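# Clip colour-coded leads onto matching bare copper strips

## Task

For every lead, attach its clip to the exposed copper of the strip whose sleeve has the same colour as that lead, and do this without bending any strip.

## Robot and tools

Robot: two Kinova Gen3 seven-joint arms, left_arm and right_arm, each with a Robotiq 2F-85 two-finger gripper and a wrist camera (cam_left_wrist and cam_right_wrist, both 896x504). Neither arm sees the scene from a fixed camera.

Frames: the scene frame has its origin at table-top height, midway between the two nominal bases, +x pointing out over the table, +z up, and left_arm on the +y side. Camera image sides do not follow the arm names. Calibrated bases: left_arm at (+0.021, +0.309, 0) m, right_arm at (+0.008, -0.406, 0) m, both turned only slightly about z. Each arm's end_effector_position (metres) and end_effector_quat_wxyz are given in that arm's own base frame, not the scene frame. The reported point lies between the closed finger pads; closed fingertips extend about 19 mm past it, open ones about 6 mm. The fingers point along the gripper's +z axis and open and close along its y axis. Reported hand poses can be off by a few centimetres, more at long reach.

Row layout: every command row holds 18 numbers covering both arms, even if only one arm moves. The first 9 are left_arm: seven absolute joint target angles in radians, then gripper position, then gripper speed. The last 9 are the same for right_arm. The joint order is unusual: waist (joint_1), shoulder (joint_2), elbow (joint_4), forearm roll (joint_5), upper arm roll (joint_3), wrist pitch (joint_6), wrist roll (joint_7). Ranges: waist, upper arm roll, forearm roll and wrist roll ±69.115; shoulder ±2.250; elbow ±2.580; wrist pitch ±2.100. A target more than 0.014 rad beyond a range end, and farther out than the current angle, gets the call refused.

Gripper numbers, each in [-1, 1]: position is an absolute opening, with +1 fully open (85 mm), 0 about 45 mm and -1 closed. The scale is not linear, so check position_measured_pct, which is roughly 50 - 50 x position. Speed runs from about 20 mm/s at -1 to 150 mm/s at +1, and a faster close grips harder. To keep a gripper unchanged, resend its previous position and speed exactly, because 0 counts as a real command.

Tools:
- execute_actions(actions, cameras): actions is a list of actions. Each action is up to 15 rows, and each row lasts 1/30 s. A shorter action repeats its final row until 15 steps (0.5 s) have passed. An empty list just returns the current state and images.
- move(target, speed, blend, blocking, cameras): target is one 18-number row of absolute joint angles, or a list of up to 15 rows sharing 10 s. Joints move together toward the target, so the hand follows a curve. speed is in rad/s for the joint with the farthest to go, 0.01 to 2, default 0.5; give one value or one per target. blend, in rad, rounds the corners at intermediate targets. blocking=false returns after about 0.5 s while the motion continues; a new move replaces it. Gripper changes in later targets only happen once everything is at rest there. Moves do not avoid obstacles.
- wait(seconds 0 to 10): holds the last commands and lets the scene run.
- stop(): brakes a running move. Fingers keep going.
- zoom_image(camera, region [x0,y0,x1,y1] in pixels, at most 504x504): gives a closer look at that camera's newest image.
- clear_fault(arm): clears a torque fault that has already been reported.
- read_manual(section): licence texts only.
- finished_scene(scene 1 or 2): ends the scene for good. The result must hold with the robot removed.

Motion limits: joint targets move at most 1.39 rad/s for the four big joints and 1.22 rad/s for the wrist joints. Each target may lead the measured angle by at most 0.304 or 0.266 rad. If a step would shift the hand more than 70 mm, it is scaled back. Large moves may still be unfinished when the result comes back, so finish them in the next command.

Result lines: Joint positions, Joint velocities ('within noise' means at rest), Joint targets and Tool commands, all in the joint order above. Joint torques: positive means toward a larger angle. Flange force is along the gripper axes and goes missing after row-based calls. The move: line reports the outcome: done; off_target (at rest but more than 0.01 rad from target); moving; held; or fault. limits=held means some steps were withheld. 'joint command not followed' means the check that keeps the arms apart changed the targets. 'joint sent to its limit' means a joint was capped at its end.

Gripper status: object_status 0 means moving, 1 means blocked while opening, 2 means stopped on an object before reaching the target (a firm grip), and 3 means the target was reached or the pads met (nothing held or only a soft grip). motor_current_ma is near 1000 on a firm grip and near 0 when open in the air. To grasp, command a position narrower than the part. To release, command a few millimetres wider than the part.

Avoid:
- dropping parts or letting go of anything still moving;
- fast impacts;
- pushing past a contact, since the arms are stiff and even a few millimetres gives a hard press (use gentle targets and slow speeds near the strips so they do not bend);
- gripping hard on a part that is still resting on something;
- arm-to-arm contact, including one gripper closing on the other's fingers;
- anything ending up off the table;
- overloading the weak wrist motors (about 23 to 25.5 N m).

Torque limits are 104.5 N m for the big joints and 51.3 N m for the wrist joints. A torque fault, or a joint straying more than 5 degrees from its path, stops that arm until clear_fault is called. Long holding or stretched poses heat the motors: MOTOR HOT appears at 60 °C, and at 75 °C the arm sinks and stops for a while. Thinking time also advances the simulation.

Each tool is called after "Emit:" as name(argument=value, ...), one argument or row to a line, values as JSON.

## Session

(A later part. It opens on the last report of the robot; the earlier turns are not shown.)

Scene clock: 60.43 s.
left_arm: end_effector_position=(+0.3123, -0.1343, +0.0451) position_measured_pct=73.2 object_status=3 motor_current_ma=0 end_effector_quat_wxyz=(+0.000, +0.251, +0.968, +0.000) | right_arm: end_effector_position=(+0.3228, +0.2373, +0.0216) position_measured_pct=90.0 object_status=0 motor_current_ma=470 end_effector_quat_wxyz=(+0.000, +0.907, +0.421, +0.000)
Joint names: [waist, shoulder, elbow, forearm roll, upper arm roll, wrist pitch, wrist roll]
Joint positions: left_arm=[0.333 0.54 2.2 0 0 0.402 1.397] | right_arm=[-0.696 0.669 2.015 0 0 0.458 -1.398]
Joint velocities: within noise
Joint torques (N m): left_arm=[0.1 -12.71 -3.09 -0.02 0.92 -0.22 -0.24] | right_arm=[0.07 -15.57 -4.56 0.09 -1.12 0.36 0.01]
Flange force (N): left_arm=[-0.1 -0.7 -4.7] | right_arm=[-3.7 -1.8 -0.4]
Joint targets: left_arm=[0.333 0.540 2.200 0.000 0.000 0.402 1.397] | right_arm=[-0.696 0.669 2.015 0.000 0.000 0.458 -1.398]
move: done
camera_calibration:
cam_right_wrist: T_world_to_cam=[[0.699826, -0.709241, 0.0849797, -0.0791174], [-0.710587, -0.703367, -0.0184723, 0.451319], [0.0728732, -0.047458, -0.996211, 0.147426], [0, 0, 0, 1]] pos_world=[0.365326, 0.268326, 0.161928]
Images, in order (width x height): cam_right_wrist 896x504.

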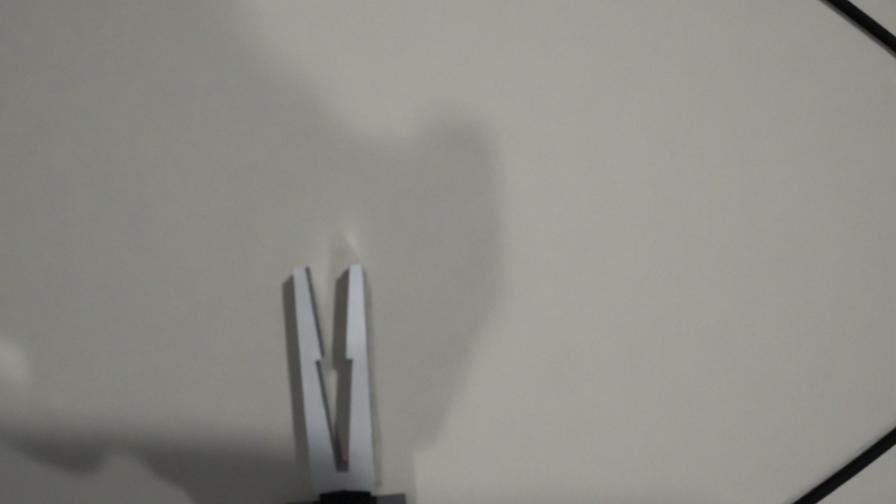

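Emit:
wait(
  seconds=0.6,
  cameras=["cam_right_wrist"],
)

Emit:
zoom_image(
  camera="cam_right_wrist",
  region=[250, 230, 450, 504],
)

Scene clock: 61.40 s.
left_arm: end_effector_position=(+0.3123, -0.1343, +0.0451) position_measured_pct=73.2 object_status=3 motor_current_ma=0 end_effector_quat_wxyz=(+0.000, +0.251, +0.968, +0.000) | right_arm: end_effector_position=(+0.3228, +0.2373, +0.0216) position_measured_pct=90.5 object_status=3 motor_current_ma=480 end_effector_quat_wxyz=(+0.000, +0.907, +0.421, +0.000)
Joint names: [waist, shoulder, elbow, forearm roll, upper arm roll, wrist pitch, wrist roll]
Joint positions: left_arm=[0.333 0.54 2.2 0 0 0.402 1.397] | right_arm=[-0.696 0.669 2.015 0 0 0.458 -1.398]
Joint velocities: within noise
Joint torques (N m): left_arm=[0.09 -12.73 -3.11 -0.02 0.89 -0.21 -0.25] | right_arm=[0.09 -15.51 -4.56 0.11 -1.11 0.36 -0.01]
Flange force (N): left_arm=[-0.1 -0.7 -4.6] | right_arm=[-3.8 -1.9 -0.6]
Joint targets: left_arm=[0.333 0.540 2.200 0.000 0.000 0.402 1.397] | right_arm=[-0.696 0.669 2.015 0.000 0.000 0.458 -1.398]
Tool commands: left_gripper/position=-0.47 left_gripper/speed=+0.0 right_gripper/position=-0.81 right_gripper/speed=-1.0
wait: 0.60 s; at rest from the start
camera_calibration:
cam_right_wrist: T_world_to_cam=[[0.699826, -0.709241, 0.0849797, -0.0791174], [-0.710587, -0.703367, -0.0184723, 0.451319], [0.0728732, -0.047458, -0.996211, 0.147426], [0, 0, 0, 1]] pos_world=[0.365326, 0.268326, 0.161928]
Images, in order (width x height): cam_right_wrist 896x504.

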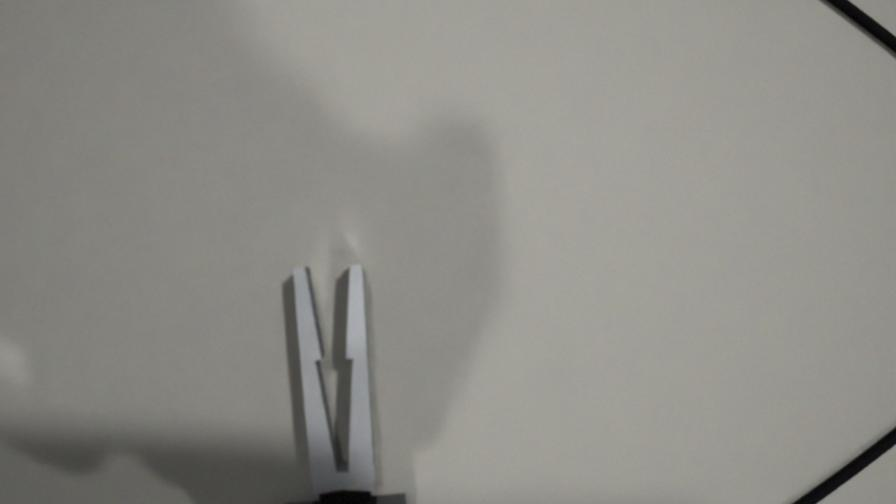

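Scaled by 1.839 from the camera's 896x504 image, which has a finer 1280x720 frame.

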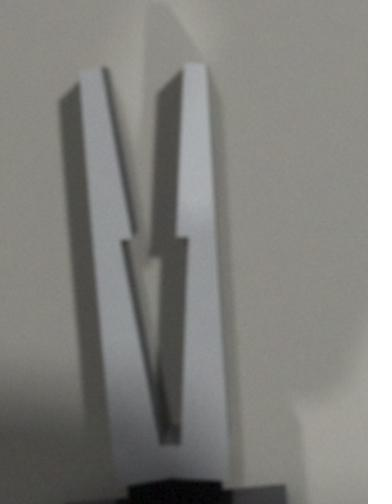

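Emit:
move(
  target=[
    [0.333, 0.540, 2.200, 0.0, 0.0, 0.402, 1.397, -0.47, 0.0, -0.696, 0.474, 1.945, 0.0, 0.0, 0.7223, -1.398, -0.81, -1.0],
  ],
  speed=0.2,
  cameras=["cam_right_wrist"],
)

Scene clock: 65.70 s.
left_arm: end_effector_position=(+0.3123, -0.1343, +0.0451) position_measured_pct=73.2 object_status=3 motor_current_ma=0 end_effector_quat_wxyz=(+0.000, +0.251, +0.968, +0.000) | right_arm: end_effector_position=(+0.3229, +0.2374, +0.1121) position_measured_pct=90.5 object_status=3 motor_current_ma=480 end_effector_quat_wxyz=(+0.000, +0.907, +0.421, +0.000)
Joint names: [waist, shoulder, elbow, forearm roll, upper arm roll, wrist pitch, wrist roll]
Joint positions: left_arm=[0.333 0.54 2.2 0 0 0.402 1.397] | right_arm=[-0.696 0.474 1.945 0 0 0.722 -1.398]
Joint velocities: within noise
Joint torques (N m): left_arm=[0.09 -12.68 -3.14 0.02 0.89 -0.23 -0.25] | right_arm=[0.1 -15.02 -6.67 0.11 -1.15 0.53 0]
Flange force (N): left_arm=[0.0 -0.7 -4.7] | right_arm=[-3.4 -1.2 2.6]
Joint targets: left_arm=[0.333 0.540 2.200 0.000 0.000 0.402 1.397] | right_arm=[-0.696 0.474 1.945 0.000 0.000 0.722 -1.398]
move: done
camera_calibration:
cam_right_wrist: T_world_to_cam=[[0.699814, -0.709252, 0.0849784, -0.0867993], [-0.710588, -0.703362, -0.0186144, 0.453167], [0.0729729, -0.047358, -0.996209, 0.237517], [0, 0, 0, 1]] pos_world=[0.365426, 0.268426, 0.252428]
Images, in order (width x height): cam_right_wrist 896x504.

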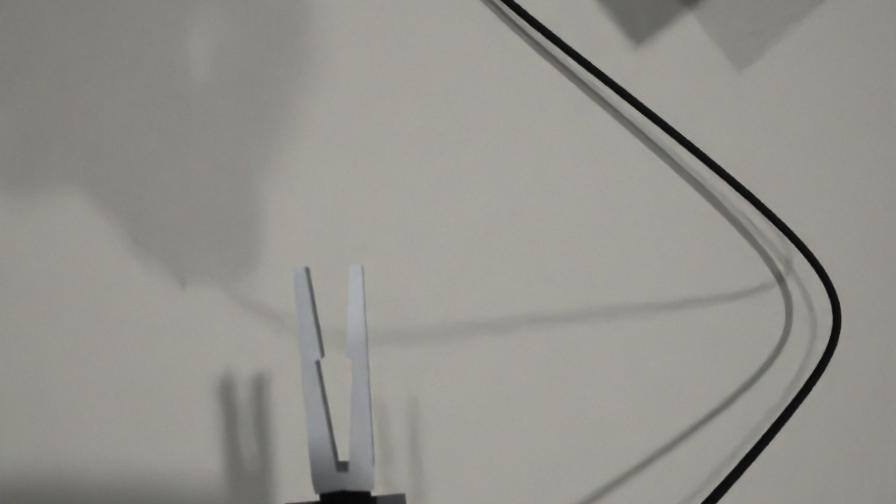

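Emit:
move(
  target=[
    [0.333, 0.540, 2.200, 0.0, 0.0, 0.402, 1.397, -0.47, 0.0, -0.966, 0.471, 1.951, 0.0, 0.0, 0.7198, -1.407, -0.81, -1.0],
  ],
  speed=0.25,
)

Scene clock: 69.60 s.
left_arm: end_effector_position=(+0.3123, -0.1343, +0.0451) position_measured_pct=73.2 object_status=3 motor_current_ma=0 end_effector_quat_wxyz=(+0.000, +0.251, +0.968, +0.000) | right_arm: end_effector_position=(+0.2468, +0.3133, +0.1120) position_measured_pct=90.5 object_status=3 motor_current_ma=480 end_effector_quat_wxyz=(+0.000, +0.845, +0.535, +0.000)
Joint names: [waist, shoulder, elbow, forearm roll, upper arm roll, wrist pitch, wrist roll]
Joint positions: left_arm=[0.333 0.54 2.2 0 0 0.402 1.397] | right_arm=[-0.966 0.471 1.951 0 0 0.72 -1.407]
Joint velocities: within noise
Joint torques (N m): left_arm=[0.11 -12.74 -3.11 -0.01 0.9 -0.23 -0.25] | right_arm=[0.31 -14.92 -6.71 0.09 -1.2 0.39 0]
Flange force (N): left_arm=[-0.1 -0.7 -4.6] | right_arm=[-3.2 -1.7 2.2]
Joint targets: left_arm=[0.333 0.540 2.200 0.000 0.000 0.402 1.397] | right_arm=[-0.966 0.471 1.951 0.000 0.000 0.720 -1.407]
move: done
camera_calibration:
cam_left_wrist: T_world_to_cam=[[0.550987, 0.831067, 0.0757711, -0.076797], [0.826947, -0.555935, 0.0842265, -0.286354], [0.112122, 0.016251, -0.993562, 0.16364], [0, 0, 0, 1]] pos_world=[0.260766, -0.09803, 0.192524]
cam_right_wrist: T_world_to_cam=[[0.859114, -0.504686, 0.0849369, -0.0831301], [-0.505092, -0.862873, -0.0182336, 0.451683], [0.082492, -0.0272362, -0.996219, 0.23803], [0, 0, 0, 1]] pos_world=[0.279924, 0.354273, 0.252427]

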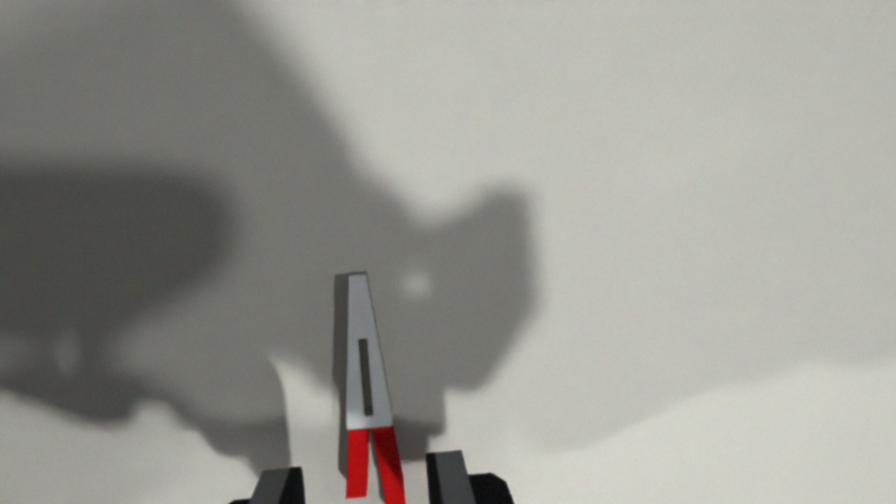

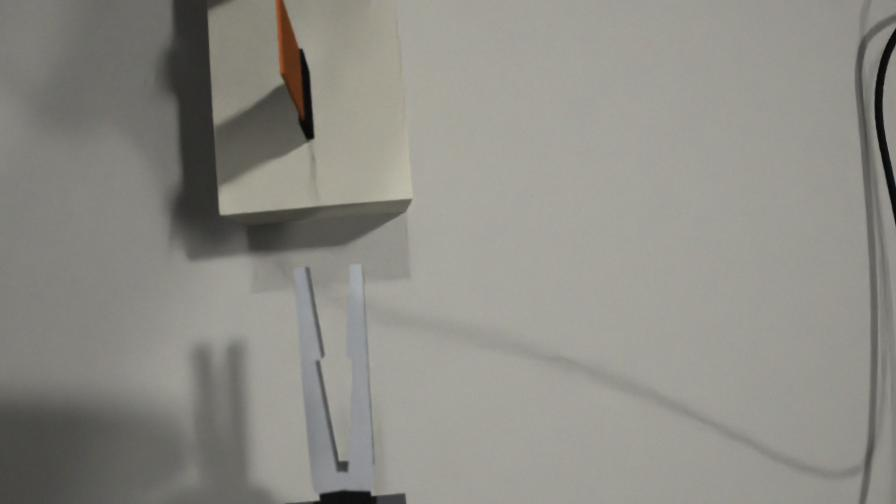

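Emit:
zoom_image(
  camera="cam_right_wrist",
  region=[240, 0, 380, 160],
)

Emit:
zoom_image(
  camera="cam_right_wrist",
  region=[190, 0, 430, 280],
)

Scaled by 3.150 from the camera's 896x504 image, which has a finer 1280x720 frame.

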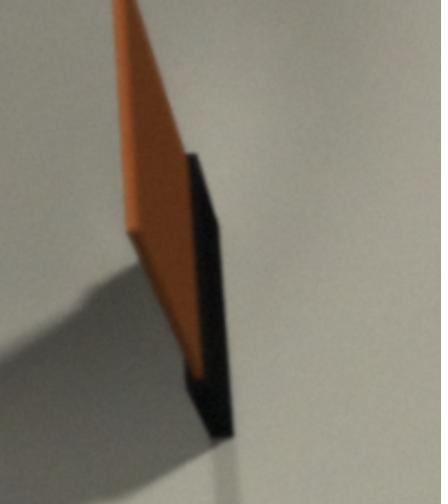

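Scaled by 1.800 from the camera's 896x504 image, which has a finer 1280x720 frame.

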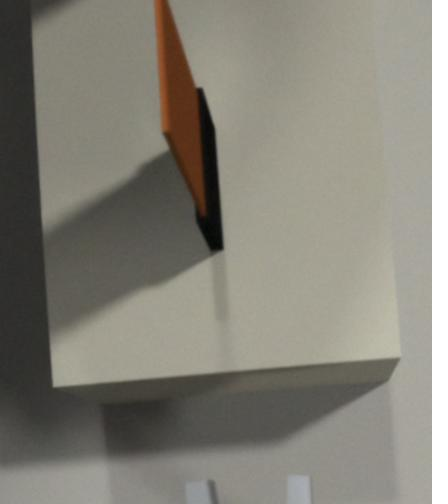

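Emit:
move(
  target=[
    [0.333, 0.540, 2.200, 0.0, 0.0, 0.402, 1.397, -0.47, 0.0, -0.9835, 0.506, 1.8834, 0.0, 0.0, 0.7522, -1.4251, -0.81, -1.0],
  ],
  speed=0.1,
  cameras=["cam_right_wrist"],
)

Emit:
zoom_image(
  camera="cam_right_wrist",
  region=[230, 130, 430, 330],
)

Scene clock: 73.33 s.
left_arm: end_effector_position=(+0.3123, -0.1343, +0.0451) position_measured_pct=73.2 object_status=3 motor_current_ma=0 end_effector_quat_wxyz=(+0.000, +0.251, +0.968, +0.000) | right_arm: end_effector_position=(+0.2527, +0.3348, +0.1120) position_measured_pct=90.5 object_status=3 motor_current_ma=480 end_effector_quat_wxyz=(+0.000, +0.845, +0.535, +0.000)
Joint names: [waist, shoulder, elbow, forearm roll, upper arm roll, wrist pitch, wrist roll]
Joint positions: left_arm=[0.333 0.54 2.2 0 0 0.402 1.397] | right_arm=[-0.984 0.506 1.883 0 0 0.752 -1.425]
Joint velocities: within noise
Joint torques (N m): left_arm=[0.11 -12.7 -3.12 0 0.9 -0.23 -0.22] | right_arm=[0.03 -15.75 -6.99 0.09 -1.17 0.4 0.01]
Flange force (N): left_arm=[-0.1 -0.6 -4.7] | right_arm=[-3.7 -1.1 2.2]
Joint targets: left_arm=[0.333 0.540 2.200 0.000 0.000 0.402 1.397] | right_arm=[-0.984 0.506 1.883 0.000 0.000 0.752 -1.425]
move: done
camera_calibration:
cam_right_wrist: T_world_to_cam=[[0.858817, -0.505203, 0.0848737, -0.077096], [-0.505598, -0.862574, -0.0183663, 0.47319], [0.0824885, -0.0271387, -0.996222, 0.237992], [0, 0, 0, 1]] pos_world=[0.285824, 0.375671, 0.252327]
Images, in order (width x height): cam_right_wrist 896x504.

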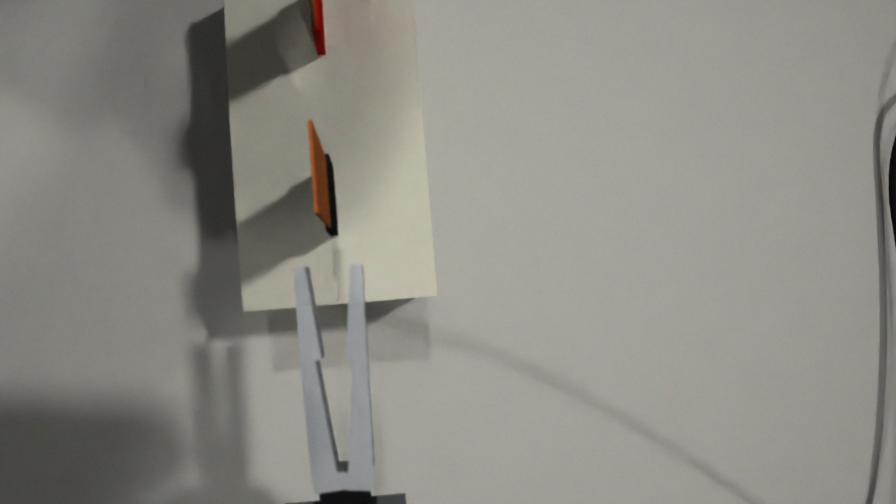

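Scaled by 2.520 from the camera's 896x504 image, which has a finer 1280x720 frame.

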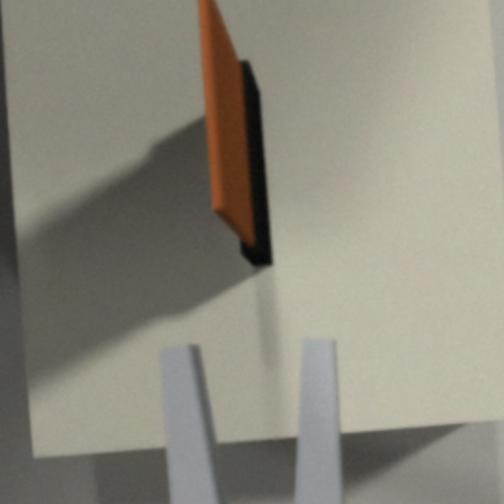

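Emit:
move(
  target=[
    [0.333, 0.540, 2.200, 0.0, 0.0, 0.402, 1.397, -0.47, 0.0, -0.9886, 0.5263, 1.8439, 0.0, 0.0, 0.7714, -1.4302, -0.81, -1.0],
  ],
  speed=0.06,
  cameras=["cam_right_wrist"],
)

Emit:
zoom_image(
  camera="cam_right_wrist",
  region=[250, 180, 410, 360],
)

Scene clock: 75.37 s.
left_arm: end_effector_position=(+0.3123, -0.1343, +0.0451) position_measured_pct=73.2 object_status=3 motor_current_ma=0 end_effector_quat_wxyz=(+0.000, +0.251, +0.968, +0.000) | right_arm: end_effector_position=(+0.2575, +0.3459, +0.1120) position_measured_pct=90.5 object_status=3 motor_current_ma=480 end_effector_quat_wxyz=(+0.000, +0.845, +0.535, +0.000)
Joint names: [waist, shoulder, elbow, forearm roll, upper arm roll, wrist pitch, wrist roll]
Joint positions: left_arm=[0.333 0.54 2.2 0 0 0.402 1.397] | right_arm=[-0.989 0.526 1.844 0 0 0.771 -1.43]
Joint velocities: within noise
Joint torques (N m): left_arm=[0.09 -12.72 -3.13 0 0.88 -0.21 -0.26] | right_arm=[0.05 -16.27 -6.93 0.09 -1.19 0.39 0.01]
Flange force (N): left_arm=[0.0 -0.7 -4.6] | right_arm=[-3.0 -1.0 2.0]
Joint targets: left_arm=[0.333 0.540 2.200 0.000 0.000 0.402 1.397] | right_arm=[-0.989 0.526 1.844 0.000 0.000 0.771 -1.430]
move: done
camera_calibration:
cam_right_wrist: T_world_to_cam=[[0.858809, -0.505201, 0.0849593, -0.0755446], [-0.505594, -0.862575, -0.0184167, 0.485153], [0.0825879, -0.0271385, -0.996214, 0.237875], [0, 0, 0, 1]] pos_world=[0.290523, 0.386771, 0.252327]
Images, in order (width x height): cam_right_wrist 896x504.

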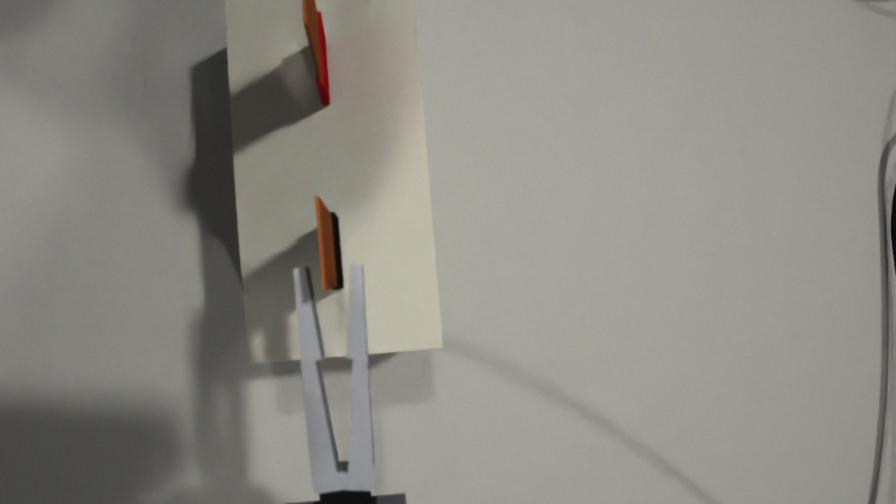

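Scaled by 2.800 from the camera's 896x504 image, which has a finer 1280x720 frame.

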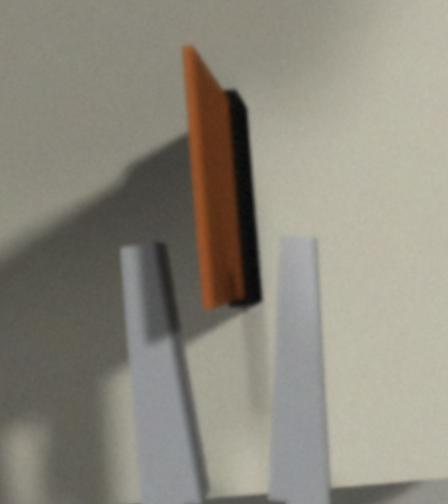

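Emit:
move(
  target=[
    [0.333, 0.540, 2.200, 0.0, 0.0, 0.402, 1.397, -0.47, 0.0, -0.9915, 0.5405, 1.8157, 0.0, 0.0, 0.7854, -1.4331, -0.81, -1.0],
  ],
  speed=0.05,
  cameras=["cam_right_wrist"],
)

Emit:
zoom_image(
  camera="cam_right_wrist",
  region=[250, 220, 410, 400],
)

Scene clock: 77.77 s.
left_arm: end_effector_position=(+0.3123, -0.1343, +0.0451) position_measured_pct=73.2 object_status=3 motor_current_ma=0 end_effector_quat_wxyz=(+0.000, +0.251, +0.968, +0.000) | right_arm: end_effector_position=(+0.2610, +0.3536, +0.1120) position_measured_pct=90.5 object_status=3 motor_current_ma=480 end_effector_quat_wxyz=(+0.000, +0.845, +0.535, +0.000)
Joint names: [waist, shoulder, elbow, forearm roll, upper arm roll, wrist pitch, wrist roll]
Joint positions: left_arm=[0.333 0.54 2.2 0 0 0.402 1.397] | right_arm=[-0.991 0.54 1.816 0 0 0.785 -1.433]
Joint velocities: within noise
Joint torques (N m): left_arm=[0.09 -12.72 -3.08 -0.01 0.95 -0.2 -0.24] | right_arm=[0.01 -16.62 -7.2 0.09 -1.19 0.36 -0.01]
Flange force (N): left_arm=[-0.2 -0.7 -4.5] | right_arm=[-3.6 -1.0 2.2]
Joint targets: left_arm=[0.333 0.540 2.200 0.000 0.000 0.402 1.397] | right_arm=[-0.991 0.541 1.816 0.000 0.000 0.785 -1.433]
move: done
camera_calibration:
cam_right_wrist: T_world_to_cam=[[0.858878, -0.505084, 0.0849622, -0.0748134], [-0.505477, -0.862644, -0.018406, 0.493605], [0.0825887, -0.0271379, -0.996214, 0.237786], [0, 0, 0, 1]] pos_world=[0.294123, 0.394471, 0.252327]
Images, in order (width x height): cam_right_wrist 896x504.

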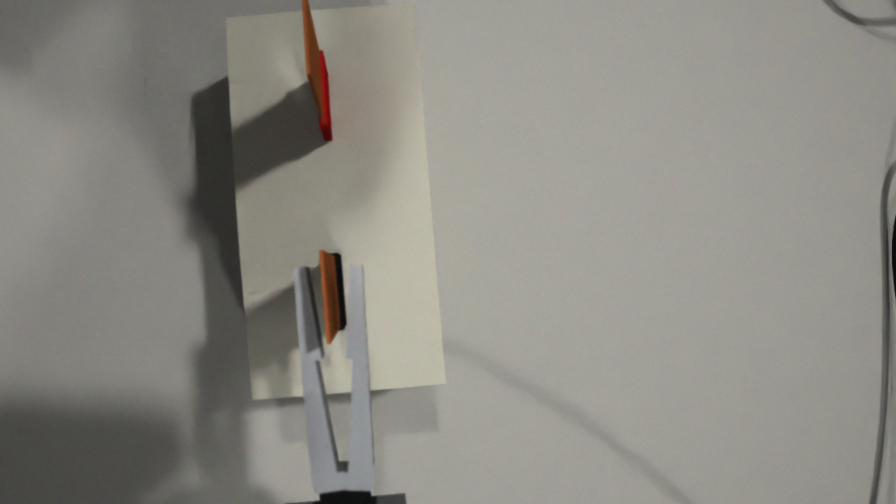

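Scaled by 2.800 from the camera's 896x504 image, which has a finer 1280x720 frame.

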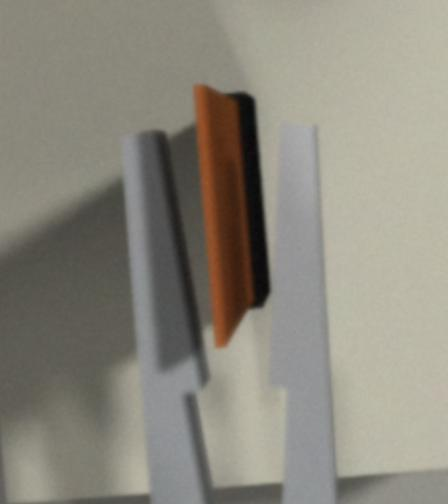

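Emit:
move(
  target=[
    [0.333, 0.540, 2.200, 0.0, 0.0, 0.402, 1.397, -0.47, 0.0, -0.9915, 0.5405, 1.8157, 0.0, 0.0, 0.7854, -1.4331, -0.74, -1.0],
  ],
  speed=0.05,
  cameras=["cam_right_wrist"],
)

Emit:
zoom_image(
  camera="cam_right_wrist",
  region=[250, 220, 410, 400],
)

Scene clock: 78.80 s.
left_arm: end_effector_position=(+0.3123, -0.1343, +0.0451) position_measured_pct=73.2 object_status=3 motor_current_ma=0 end_effector_quat_wxyz=(+0.000, +0.251, +0.968, +0.000) | right_arm: end_effector_position=(+0.2610, +0.3536, +0.1120) position_measured_pct=87.0 object_status=3 motor_current_ma=80 end_effector_quat_wxyz=(+0.000, +0.845, +0.535, +0.000)
Joint names: [waist, shoulder, elbow, forearm roll, upper arm roll, wrist pitch, wrist roll]
Joint positions: left_arm=[0.333 0.54 2.2 0 0 0.402 1.397] | right_arm=[-0.991 0.54 1.816 0 0 0.785 -1.433]
Joint velocities: within noise
Joint torques (N m): left_arm=[0.1 -12.72 -3.06 0.01 0.88 -0.21 -0.24] | right_arm=[0.12 -16.59 -7.14 0.14 -1.08 0.37 -0.01]
Flange force (N): left_arm=[-0.2 -0.6 -4.6] | right_arm=[-3.5 -1.2 2.1]
Joint targets: left_arm=[0.333 0.540 2.200 0.000 0.000 0.402 1.397] | right_arm=[-0.991 0.540 1.816 0.000 0.000 0.785 -1.433]
move: done
camera_calibration:
cam_right_wrist: T_world_to_cam=[[0.858878, -0.505084, 0.0849622, -0.0748219], [-0.505477, -0.862644, -0.018406, 0.493607], [0.0825887, -0.0271379, -0.996214, 0.237886], [0, 0, 0, 1]] pos_world=[0.294123, 0.394471, 0.252427]
Images, in order (width x height): cam_right_wrist 896x504.

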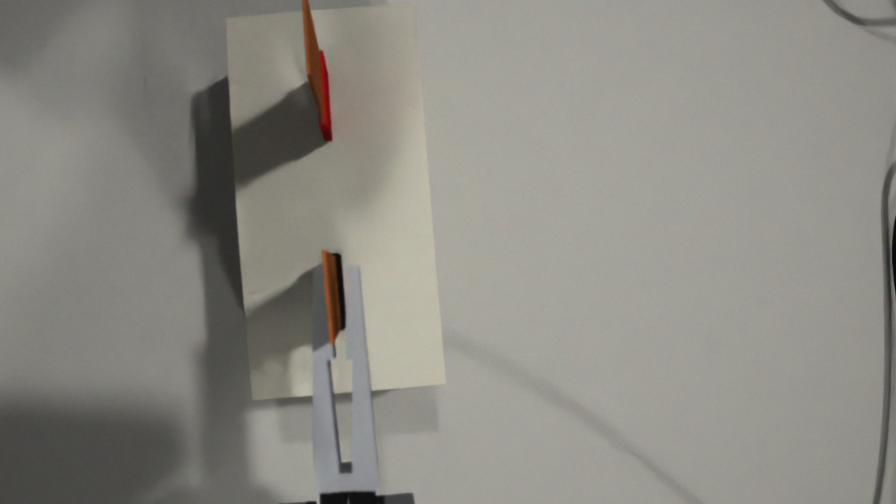

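Scaled by 2.800 from the camera's 896x504 image, which has a finer 1280x720 frame.

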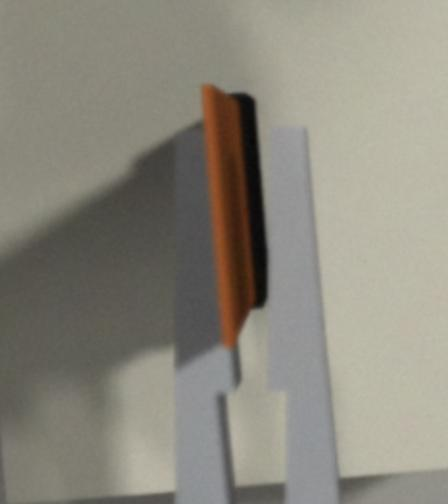

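Emit:
move(
  target=[
    [0.333, 0.540, 2.200, 0.0, 0.0, 0.402, 1.397, -0.47, 0.0, -0.99505, 0.53998, 1.8166, 0.0, 0.0, 0.78501, -1.43665, -0.74, -1.0],
  ],
  speed=0.02,
  cameras=["cam_right_wrist"],
)

Emit:
zoom_image(
  camera="cam_right_wrist",
  region=[250, 220, 410, 400],
)

Scene clock: 80.90 s.
left_arm: end_effector_position=(+0.3123, -0.1343, +0.0451) position_measured_pct=73.2 object_status=3 motor_current_ma=0 end_effector_quat_wxyz=(+0.000, +0.251, +0.968, +0.000) | right_arm: end_effector_position=(+0.2596, +0.3543, +0.1120) position_measured_pct=87.0 object_status=3 motor_current_ma=80 end_effector_quat_wxyz=(+0.000, +0.845, +0.535, +0.000)
Joint names: [waist, shoulder, elbow, forearm roll, upper arm roll, wrist pitch, wrist roll]
Joint positions: left_arm=[0.333 0.54 2.2 0 0 0.402 1.397] | right_arm=[-0.995 0.54 1.817 0 0 0.785 -1.437]
Joint velocities: within noise
Joint torques (N m): left_arm=[0.13 -12.68 -3.12 0.02 0.88 -0.21 -0.24] | right_arm=[0.02 -16.56 -7.19 0.1 -1.18 0.35 0.01]
Flange force (N): left_arm=[0.0 -0.6 -4.7] | right_arm=[-3.7 -1.1 2.0]
Joint targets: left_arm=[0.333 0.540 2.200 0.000 0.000 0.402 1.397] | right_arm=[-0.995 0.540 1.817 0.000 0.000 0.785 -1.437]
move: done
camera_calibration:
cam_right_wrist: T_world_to_cam=[[0.858809, -0.505201, 0.0849593, -0.0731988], [-0.505594, -0.862575, -0.0184167, 0.493512], [0.0825879, -0.0271385, -0.996214, 0.238021], [0, 0, 0, 1]] pos_world=[0.292723, 0.395171, 0.252427]
Images, in order (width x height): cam_right_wrist 896x504.

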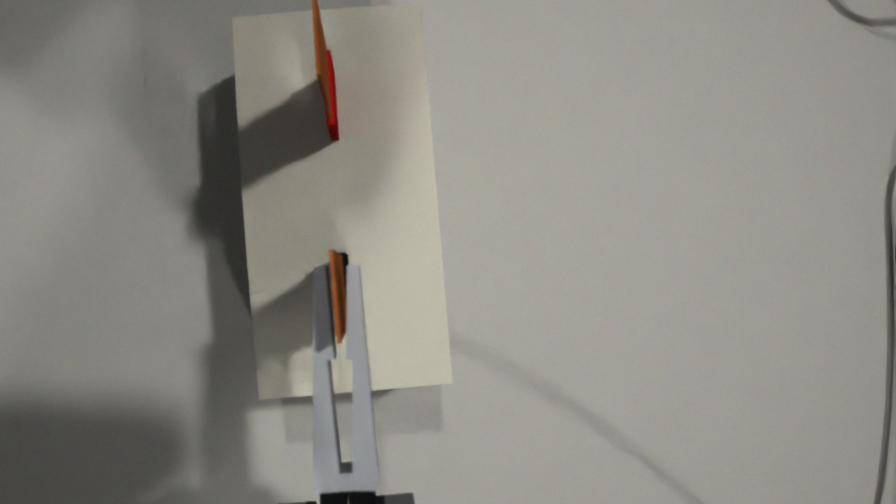

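Scaled by 2.800 from the camera's 896x504 image, which has a finer 1280x720 frame.

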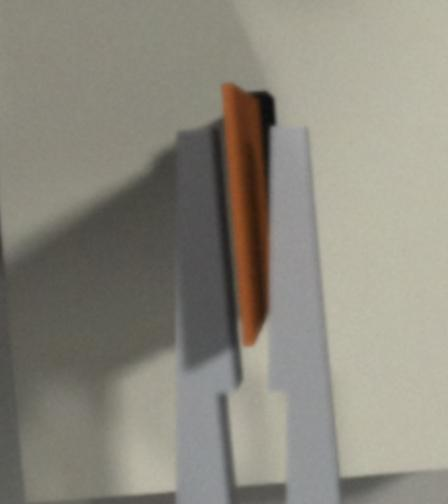

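Emit:
move(
  target=[
    [0.333, 0.540, 2.200, 0.0, 0.0, 0.402, 1.397, -0.47, 0.0, -0.99505, 0.53998, 1.8166, 0.0, 0.0, 0.78501, -1.43665, -0.71, -1.0],
  ],
  speed=0.05,
  cameras=["cam_right_wrist"],
)

Emit:
zoom_image(
  camera="cam_right_wrist",
  region=[250, 220, 410, 400],
)

Scene clock: 81.80 s.
left_arm: end_effector_position=(+0.3123, -0.1343, +0.0451) position_measured_pct=73.2 object_status=3 motor_current_ma=0 end_effector_quat_wxyz=(+0.000, +0.251, +0.968, +0.000) | right_arm: end_effector_position=(+0.2596, +0.3543, +0.1120) position_measured_pct=85.3 object_status=3 motor_current_ma=60 end_effector_quat_wxyz=(+0.000, +0.845, +0.535, +0.000)
Joint names: [waist, shoulder, elbow, forearm roll, upper arm roll, wrist pitch, wrist roll]
Joint positions: left_arm=[0.333 0.54 2.2 0 0 0.402 1.397] | right_arm=[-0.995 0.54 1.817 0 0 0.785 -1.437]
Joint velocities: within noise
Joint torques (N m): left_arm=[0.13 -12.72 -3.14 0 0.91 -0.21 -0.25] | right_arm=[0.04 -16.52 -7.07 0.09 -1.13 0.41 0.01]
Flange force (N): left_arm=[0.0 -0.6 -4.5] | right_arm=[-3.4 -1.1 2.0]
Joint targets: left_arm=[0.333 0.540 2.200 0.000 0.000 0.402 1.397] | right_arm=[-0.995 0.540 1.817 0.000 0.000 0.785 -1.437]
move: done
camera_calibration:
cam_right_wrist: T_world_to_cam=[[0.858809, -0.505201, 0.0849593, -0.0731988], [-0.505594, -0.862575, -0.0184167, 0.493512], [0.0825879, -0.0271385, -0.996214, 0.238021], [0, 0, 0, 1]] pos_world=[0.292723, 0.395171, 0.252427]
Images, in order (width x height): cam_right_wrist 896x504.

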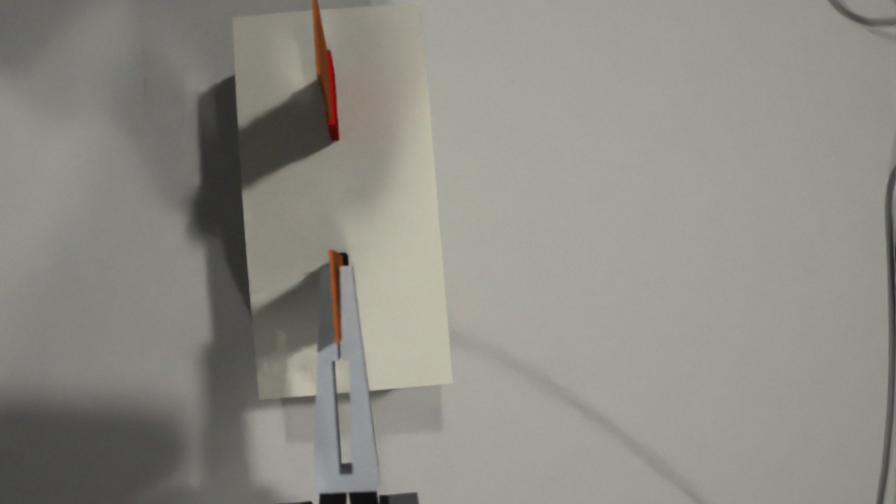

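Scaled by 2.800 from the camera's 896x504 image, which has a finer 1280x720 frame.

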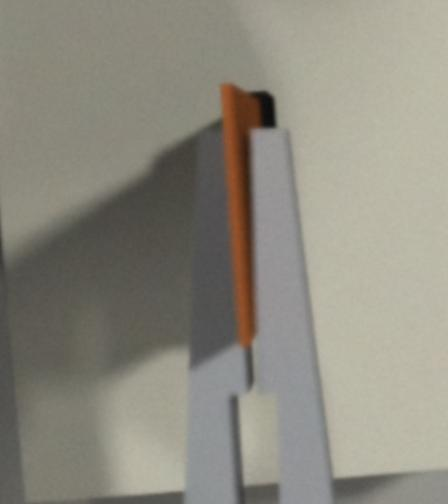

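Emit:
move(
  target=[
    [0.333, 0.540, 2.200, 0.0, 0.0, 0.402, 1.397, -0.47, 0.0, -0.99505, 0.53998, 1.8166, 0.0, 0.0, 0.78501, -1.43665, -0.69, -1.0],
  ],
  speed=0.05,
  cameras=["cam_right_wrist"],
)

Emit:
zoom_image(
  camera="cam_right_wrist",
  region=[250, 220, 410, 400],
)

Emit:
zoom_image(
  camera="cam_right_wrist",
  region=[250, 424, 470, 504],
)

Scene clock: 82.70 s.
left_arm: end_effector_position=(+0.3123, -0.1343, +0.0451) position_measured_pct=73.2 object_status=3 motor_current_ma=0 end_effector_quat_wxyz=(+0.000, +0.251, +0.968, +0.000) | right_arm: end_effector_position=(+0.2596, +0.3543, +0.1120) position_measured_pct=84.4 object_status=3 motor_current_ma=0 end_effector_quat_wxyz=(+0.000, +0.845, +0.535, +0.000)
Joint names: [waist, shoulder, elbow, forearm roll, upper arm roll, wrist pitch, wrist roll]
Joint positions: left_arm=[0.333 0.54 2.2 0 0 0.402 1.397] | right_arm=[-0.995 0.54 1.817 0 0 0.785 -1.437]
Joint velocities: within noise
Joint torques (N m): left_arm=[0.11 -12.72 -3.11 -0.02 0.92 -0.21 -0.25] | right_arm=[0.05 -16.5 -7.1 0.08 -1.17 0.37 -0.02]
Flange force (N): left_arm=[-0.1 -0.7 -4.6] | right_arm=[-3.5 -1.0 1.9]
Joint targets: left_arm=[0.333 0.540 2.200 0.000 0.000 0.402 1.397] | right_arm=[-0.995 0.540 1.817 0.000 0.000 0.785 -1.437]
move: done
camera_calibration:
cam_right_wrist: T_world_to_cam=[[0.858809, -0.505201, 0.0849593, -0.0731988], [-0.505594, -0.862575, -0.0184167, 0.493512], [0.0825879, -0.0271385, -0.996214, 0.238021], [0, 0, 0, 1]] pos_world=[0.292723, 0.395171, 0.252427]
Images, in order (width x height): cam_right_wrist 896x504.

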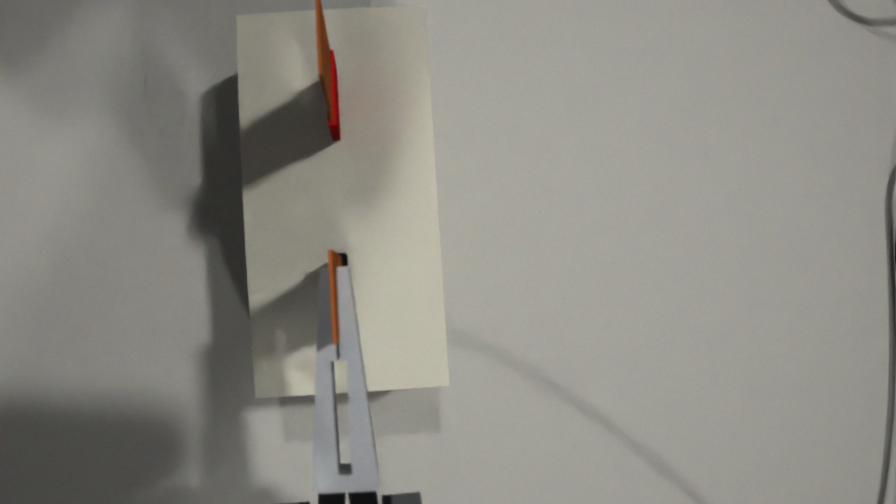

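Scaled by 2.800 from the camera's 896x504 image, which has a finer 1280x720 frame.

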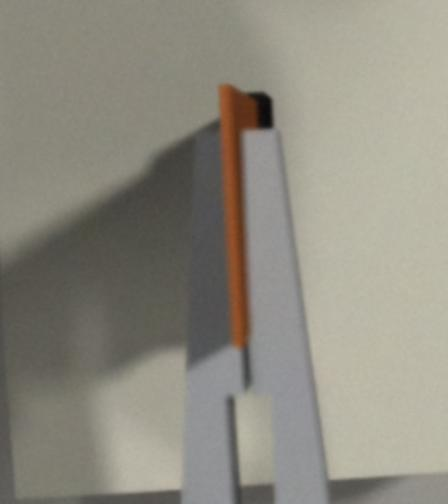

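Scaled by 2.291 from the camera's 896x504 image, which has a finer 1280x720 frame.

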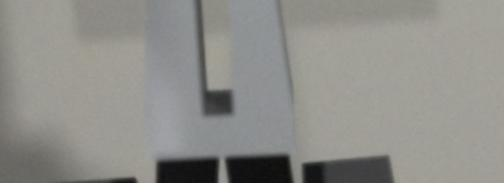

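Emit:
move(
  target=[
    [0.333, 0.540, 2.200, 0.0, 0.0, 0.402, 1.397, -0.47, 0.0, -0.99505, 0.53998, 1.8166, 0.0, 0.0, 0.78501, -1.43665, -0.45, -1.0],
  ],
  speed=0.05,
  cameras=["cam_right_wrist"],
)

Emit:
zoom_image(
  camera="cam_right_wrist",
  region=[250, 220, 470, 504],
)

Scene clock: 83.93 s.
left_arm: end_effector_position=(+0.3123, -0.1343, +0.0451) position_measured_pct=73.2 object_status=3 motor_current_ma=0 end_effector_quat_wxyz=(+0.000, +0.251, +0.968, +0.000) | right_arm: end_effector_position=(+0.2596, +0.3543, +0.1120) position_measured_pct=72.7 object_status=0 motor_current_ma=0 end_effector_quat_wxyz=(+0.000, +0.845, +0.535, +0.000)
Joint names: [waist, shoulder, elbow, forearm roll, upper arm roll, wrist pitch, wrist roll]
Joint positions: left_arm=[0.333 0.54 2.2 0 0 0.402 1.397] | right_arm=[-0.995 0.54 1.817 0 0 0.785 -1.437]
Joint velocities: within noise
Joint torques (N m): left_arm=[0.12 -12.72 -3.14 0 0.9 -0.21 -0.26] | right_arm=[0.06 -16.52 -7.15 0.09 -1.13 0.36 0.02]
Flange force (N): left_arm=[0.0 -0.7 -4.6] | right_arm=[-3.6 -1.1 2.0]
Joint targets: left_arm=[0.333 0.540 2.200 0.000 0.000 0.402 1.397] | right_arm=[-0.995 0.540 1.817 0.000 0.000 0.785 -1.437]
move: done
camera_calibration:
cam_right_wrist: T_world_to_cam=[[0.858809, -0.505201, 0.0849593, -0.0731988], [-0.505594, -0.862575, -0.0184167, 0.493512], [0.0825879, -0.0271385, -0.996214, 0.238021], [0, 0, 0, 1]] pos_world=[0.292723, 0.395171, 0.252427]
Images, in order (width x height): cam_right_wrist 896x504.

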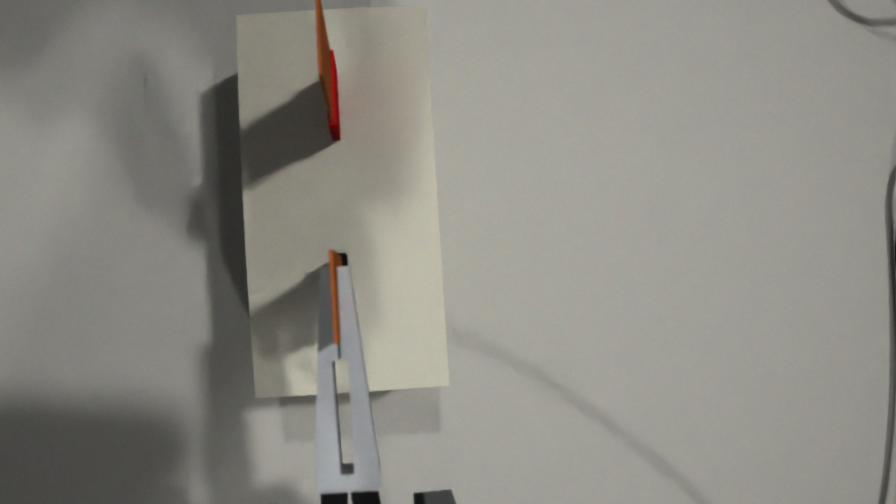

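Scaled by 1.775 from the camera's 896x504 image, which has a finer 1280x720 frame.

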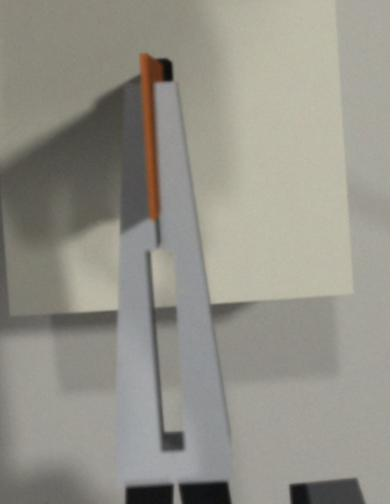

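Emit:
move(
  target=[
    [0.333, 0.540, 2.200, 0.0, 0.0, 0.402, 1.397, -0.47, 0.0, -0.99505, 0.4099, 1.693, 0.0, 0.0, 1.0387, -1.43665, -0.45, -1.0],
  ],
  speed=0.15,
  cameras=["cam_right_wrist"],
)

Emit:
zoom_image(
  camera="cam_right_wrist",
  region=[220, 180, 480, 504],
)

Scene clock: 88.10 s.
left_arm: end_effector_position=(+0.3123, -0.1343, +0.0451) position_measured_pct=73.2 object_status=3 motor_current_ma=0 end_effector_quat_wxyz=(+0.000, +0.251, +0.968, +0.000) | right_arm: end_effector_position=(+0.2596, +0.3543, +0.1999) position_measured_pct=72.7 object_status=3 motor_current_ma=0 end_effector_quat_wxyz=(+0.000, +0.845, +0.535, +0.000)
Joint names: [waist, shoulder, elbow, forearm roll, upper arm roll, wrist pitch, wrist roll]
Joint positions: left_arm=[0.333 0.54 2.2 0 0 0.402 1.397] | right_arm=[-0.995 0.41 1.693 0 0 1.039 -1.437]
Joint velocities: within noise
Joint torques (N m): left_arm=[0.12 -12.7 -3.11 -0.02 0.91 -0.21 -0.25] | right_arm=[0.09 -15.57 -8.51 0.1 -1.2 0.37 0]
Flange force (N): left_arm=[0.0 -0.7 -4.6] | right_arm=[-3.5 -0.7 2.5]
Joint targets: left_arm=[0.333 0.540 2.200 0.000 0.000 0.402 1.397] | right_arm=[-0.995 0.410 1.693 0.000 0.000 1.039 -1.437]
move: done
camera_calibration:
cam_right_wrist: T_world_to_cam=[[0.858809, -0.505201, 0.0849593, -0.0806077], [-0.505594, -0.862575, -0.0184167, 0.495216], [0.0825879, -0.0271385, -0.996214, 0.325491], [0, 0, 0, 1]] pos_world=[0.292723, 0.395271, 0.340227]
Images, in order (width x height): cam_right_wrist 896x504.

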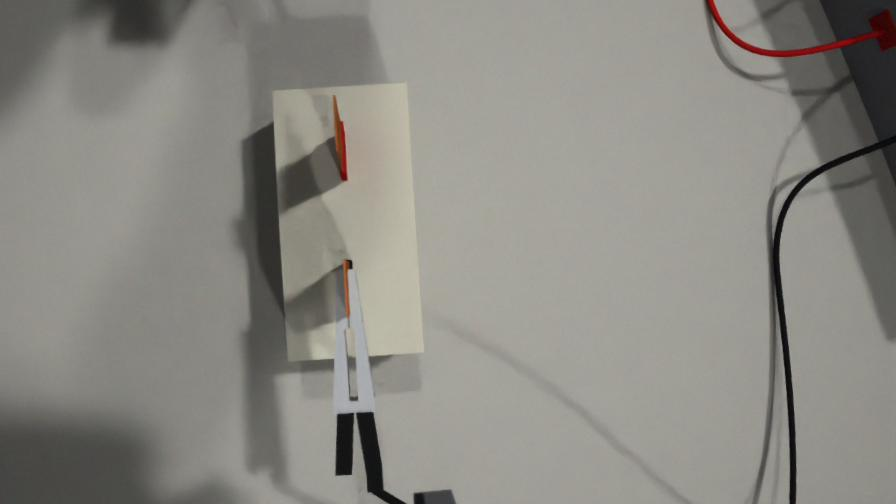

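Scaled by 1.556 from the camera's 896x504 image, which has a finer 1280x720 frame.

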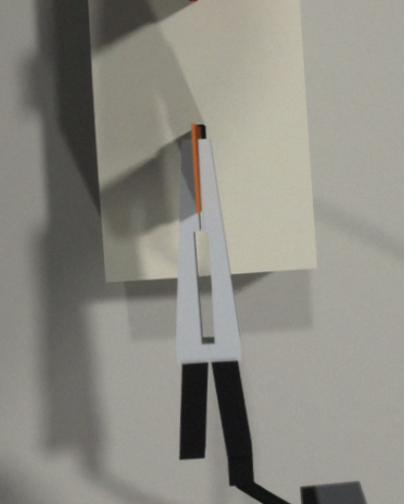

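Emit:
move(
  target=[
    [0.3317, 0.5821, 2.206, 0.0, 0.0, 0.3534, 1.3957, -0.47, 0.0, 0.1, -0.112, 1.978, 0.0, 0.0, 1.275, -1.0, -0.45, -1.0],
  ],
  speed=0.5,
)

Scene clock: 91.73 s.
left_arm: end_effector_position=(+0.3135, -0.1343, +0.0301) position_measured_pct=73.2 object_status=3 motor_current_ma=0 end_effector_quat_wxyz=(+0.000, +0.251, +0.968, +0.000) | right_arm: end_effector_position=(+0.2502, -0.0501, +0.3002) position_measured_pct=72.7 object_status=3 motor_current_ma=0 end_effector_quat_wxyz=(+0.000, +0.972, +0.233, +0.000)
Joint names: [waist, shoulder, elbow, forearm roll, upper arm roll, wrist pitch, wrist roll]
Joint positions: left_arm=[0.332 0.582 2.206 0 0 0.353 1.396] | right_arm=[0.1 -0.112 1.978 0 0 1.275 -1]
Joint velocities: within noise
Joint torques (N m): left_arm=[0.13 -13.03 -2.77 0 0.92 -0.21 -0.23] | right_arm=[0.16 -6.31 -9.33 0.12 -1.37 0.38 0]
Flange force (N): left_arm=[-0.1 -0.6 -4.6] | right_arm=[-3.0 1.2 3.7]
Joint targets: left_arm=[0.332 0.582 2.206 0.000 0.000 0.353 1.396] | right_arm=[0.100 -0.112 1.978 0.000 0.000 1.275 -1.000]
move: done
camera_calibration:
cam_left_wrist: T_world_to_cam=[[0.550995, 0.831056, 0.0758334, -0.0762805], [0.826887, -0.555957, 0.0846727, -0.286064], [0.112528, 0.0160514, -0.993519, 0.148479], [0, 0, 0, 1]] pos_world=[0.261865, -0.0980293, 0.177523]
cam_right_wrist: T_world_to_cam=[[0.370229, -0.925028, 0.0851722, -0.184234], [-0.927632, -0.373015, -0.0189474, 0.273696], [0.0492975, -0.0719936, -0.996186, 0.421358], [0, 0, 0, 1]] pos_world=[0.301325, -0.0379936, 0.440629]

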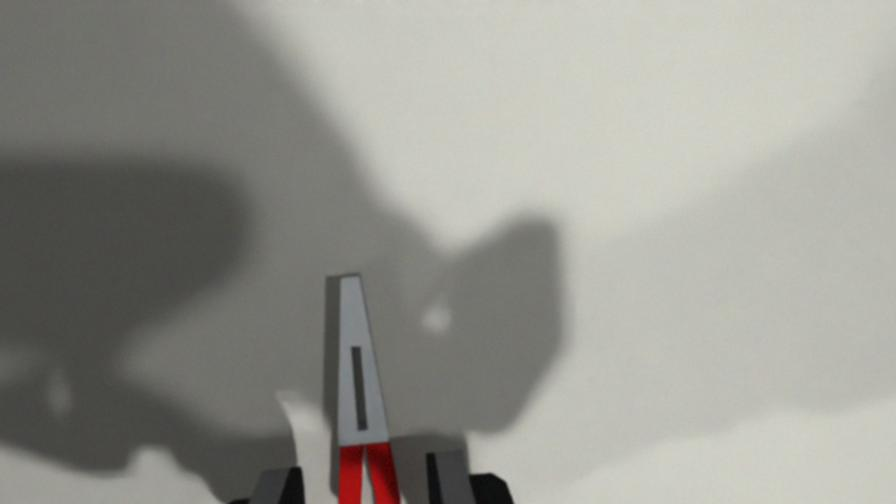

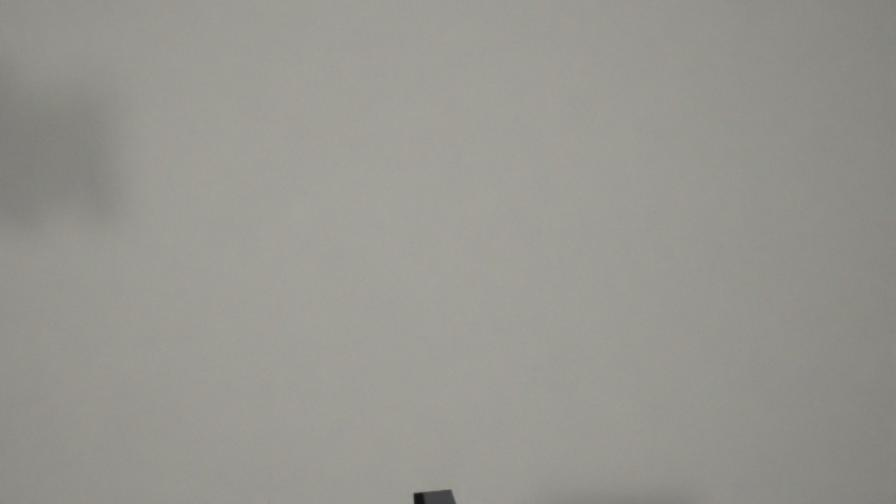

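Emit:
move(
  target=[
    [0.3317, 0.6058, 2.2102, 0.0, 0.0, 0.3255, 1.3957, -0.47, 0.0, 0.1, -0.112, 1.978, 0.0, 0.0, 1.275, -1.0, -0.45, -1.0],
    [0.3317, 0.6058, 2.2102, 0.0, 0.0, 0.3255, 1.3957, -0.76, -1.0, 0.1, -0.112, 1.978, 0.0, 0.0, 1.275, -1.0, -0.45, -1.0],
  ],
  speed=0.06,
  cameras=["cam_left_wrist"],
)

Scene clock: 94.00 s.
left_arm: end_effector_position=(+0.3135, -0.1343, +0.0216) position_measured_pct=87.9 object_status=0 motor_current_ma=60 end_effector_quat_wxyz=(+0.000, +0.251, +0.968, +0.000) | right_arm: end_effector_position=(+0.2502, -0.0501, +0.3002) position_measured_pct=72.7 object_status=3 motor_current_ma=0 end_effector_quat_wxyz=(+0.000, +0.972, +0.233, +0.000)
Joint names: [waist, shoulder, elbow, forearm roll, upper arm roll, wrist pitch, wrist roll]
Joint positions: left_arm=[0.332 0.606 2.21 0 0 0.325 1.396] | right_arm=[0.1 -0.112 1.978 0 0 1.275 -1]
Joint velocities: within noise
Joint torques (N m): left_arm=[0.13 -13.14 -2.47 -0.01 0.95 -0.2 -0.25] | right_arm=[0.22 -6.38 -9.32 0.1 -1.35 0.4 0]
Flange force (N): left_arm=[-0.3 -0.6 -4.7] | right_arm=[-2.7 1.2 3.8]
Joint targets: left_arm=[0.332 0.606 2.210 0.000 0.000 0.325 1.396] | right_arm=[0.100 -0.112 1.978 0.000 0.000 1.275 -1.000]
move: done
camera_calibration:
cam_left_wrist: T_world_to_cam=[[0.550988, 0.831055, 0.0758882, -0.0756433], [0.826878, -0.555958, 0.0847549, -0.285356], [0.112627, 0.0160513, -0.993508, 0.140007], [0, 0, 0, 1]] pos_world=[0.261864, -0.0980293, 0.169023]
Images, in order (width x height): cam_left_wrist 896x504.

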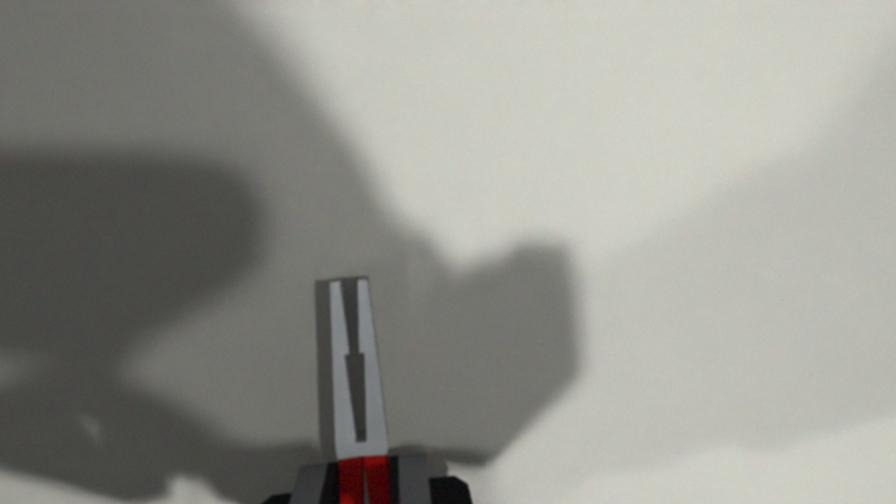

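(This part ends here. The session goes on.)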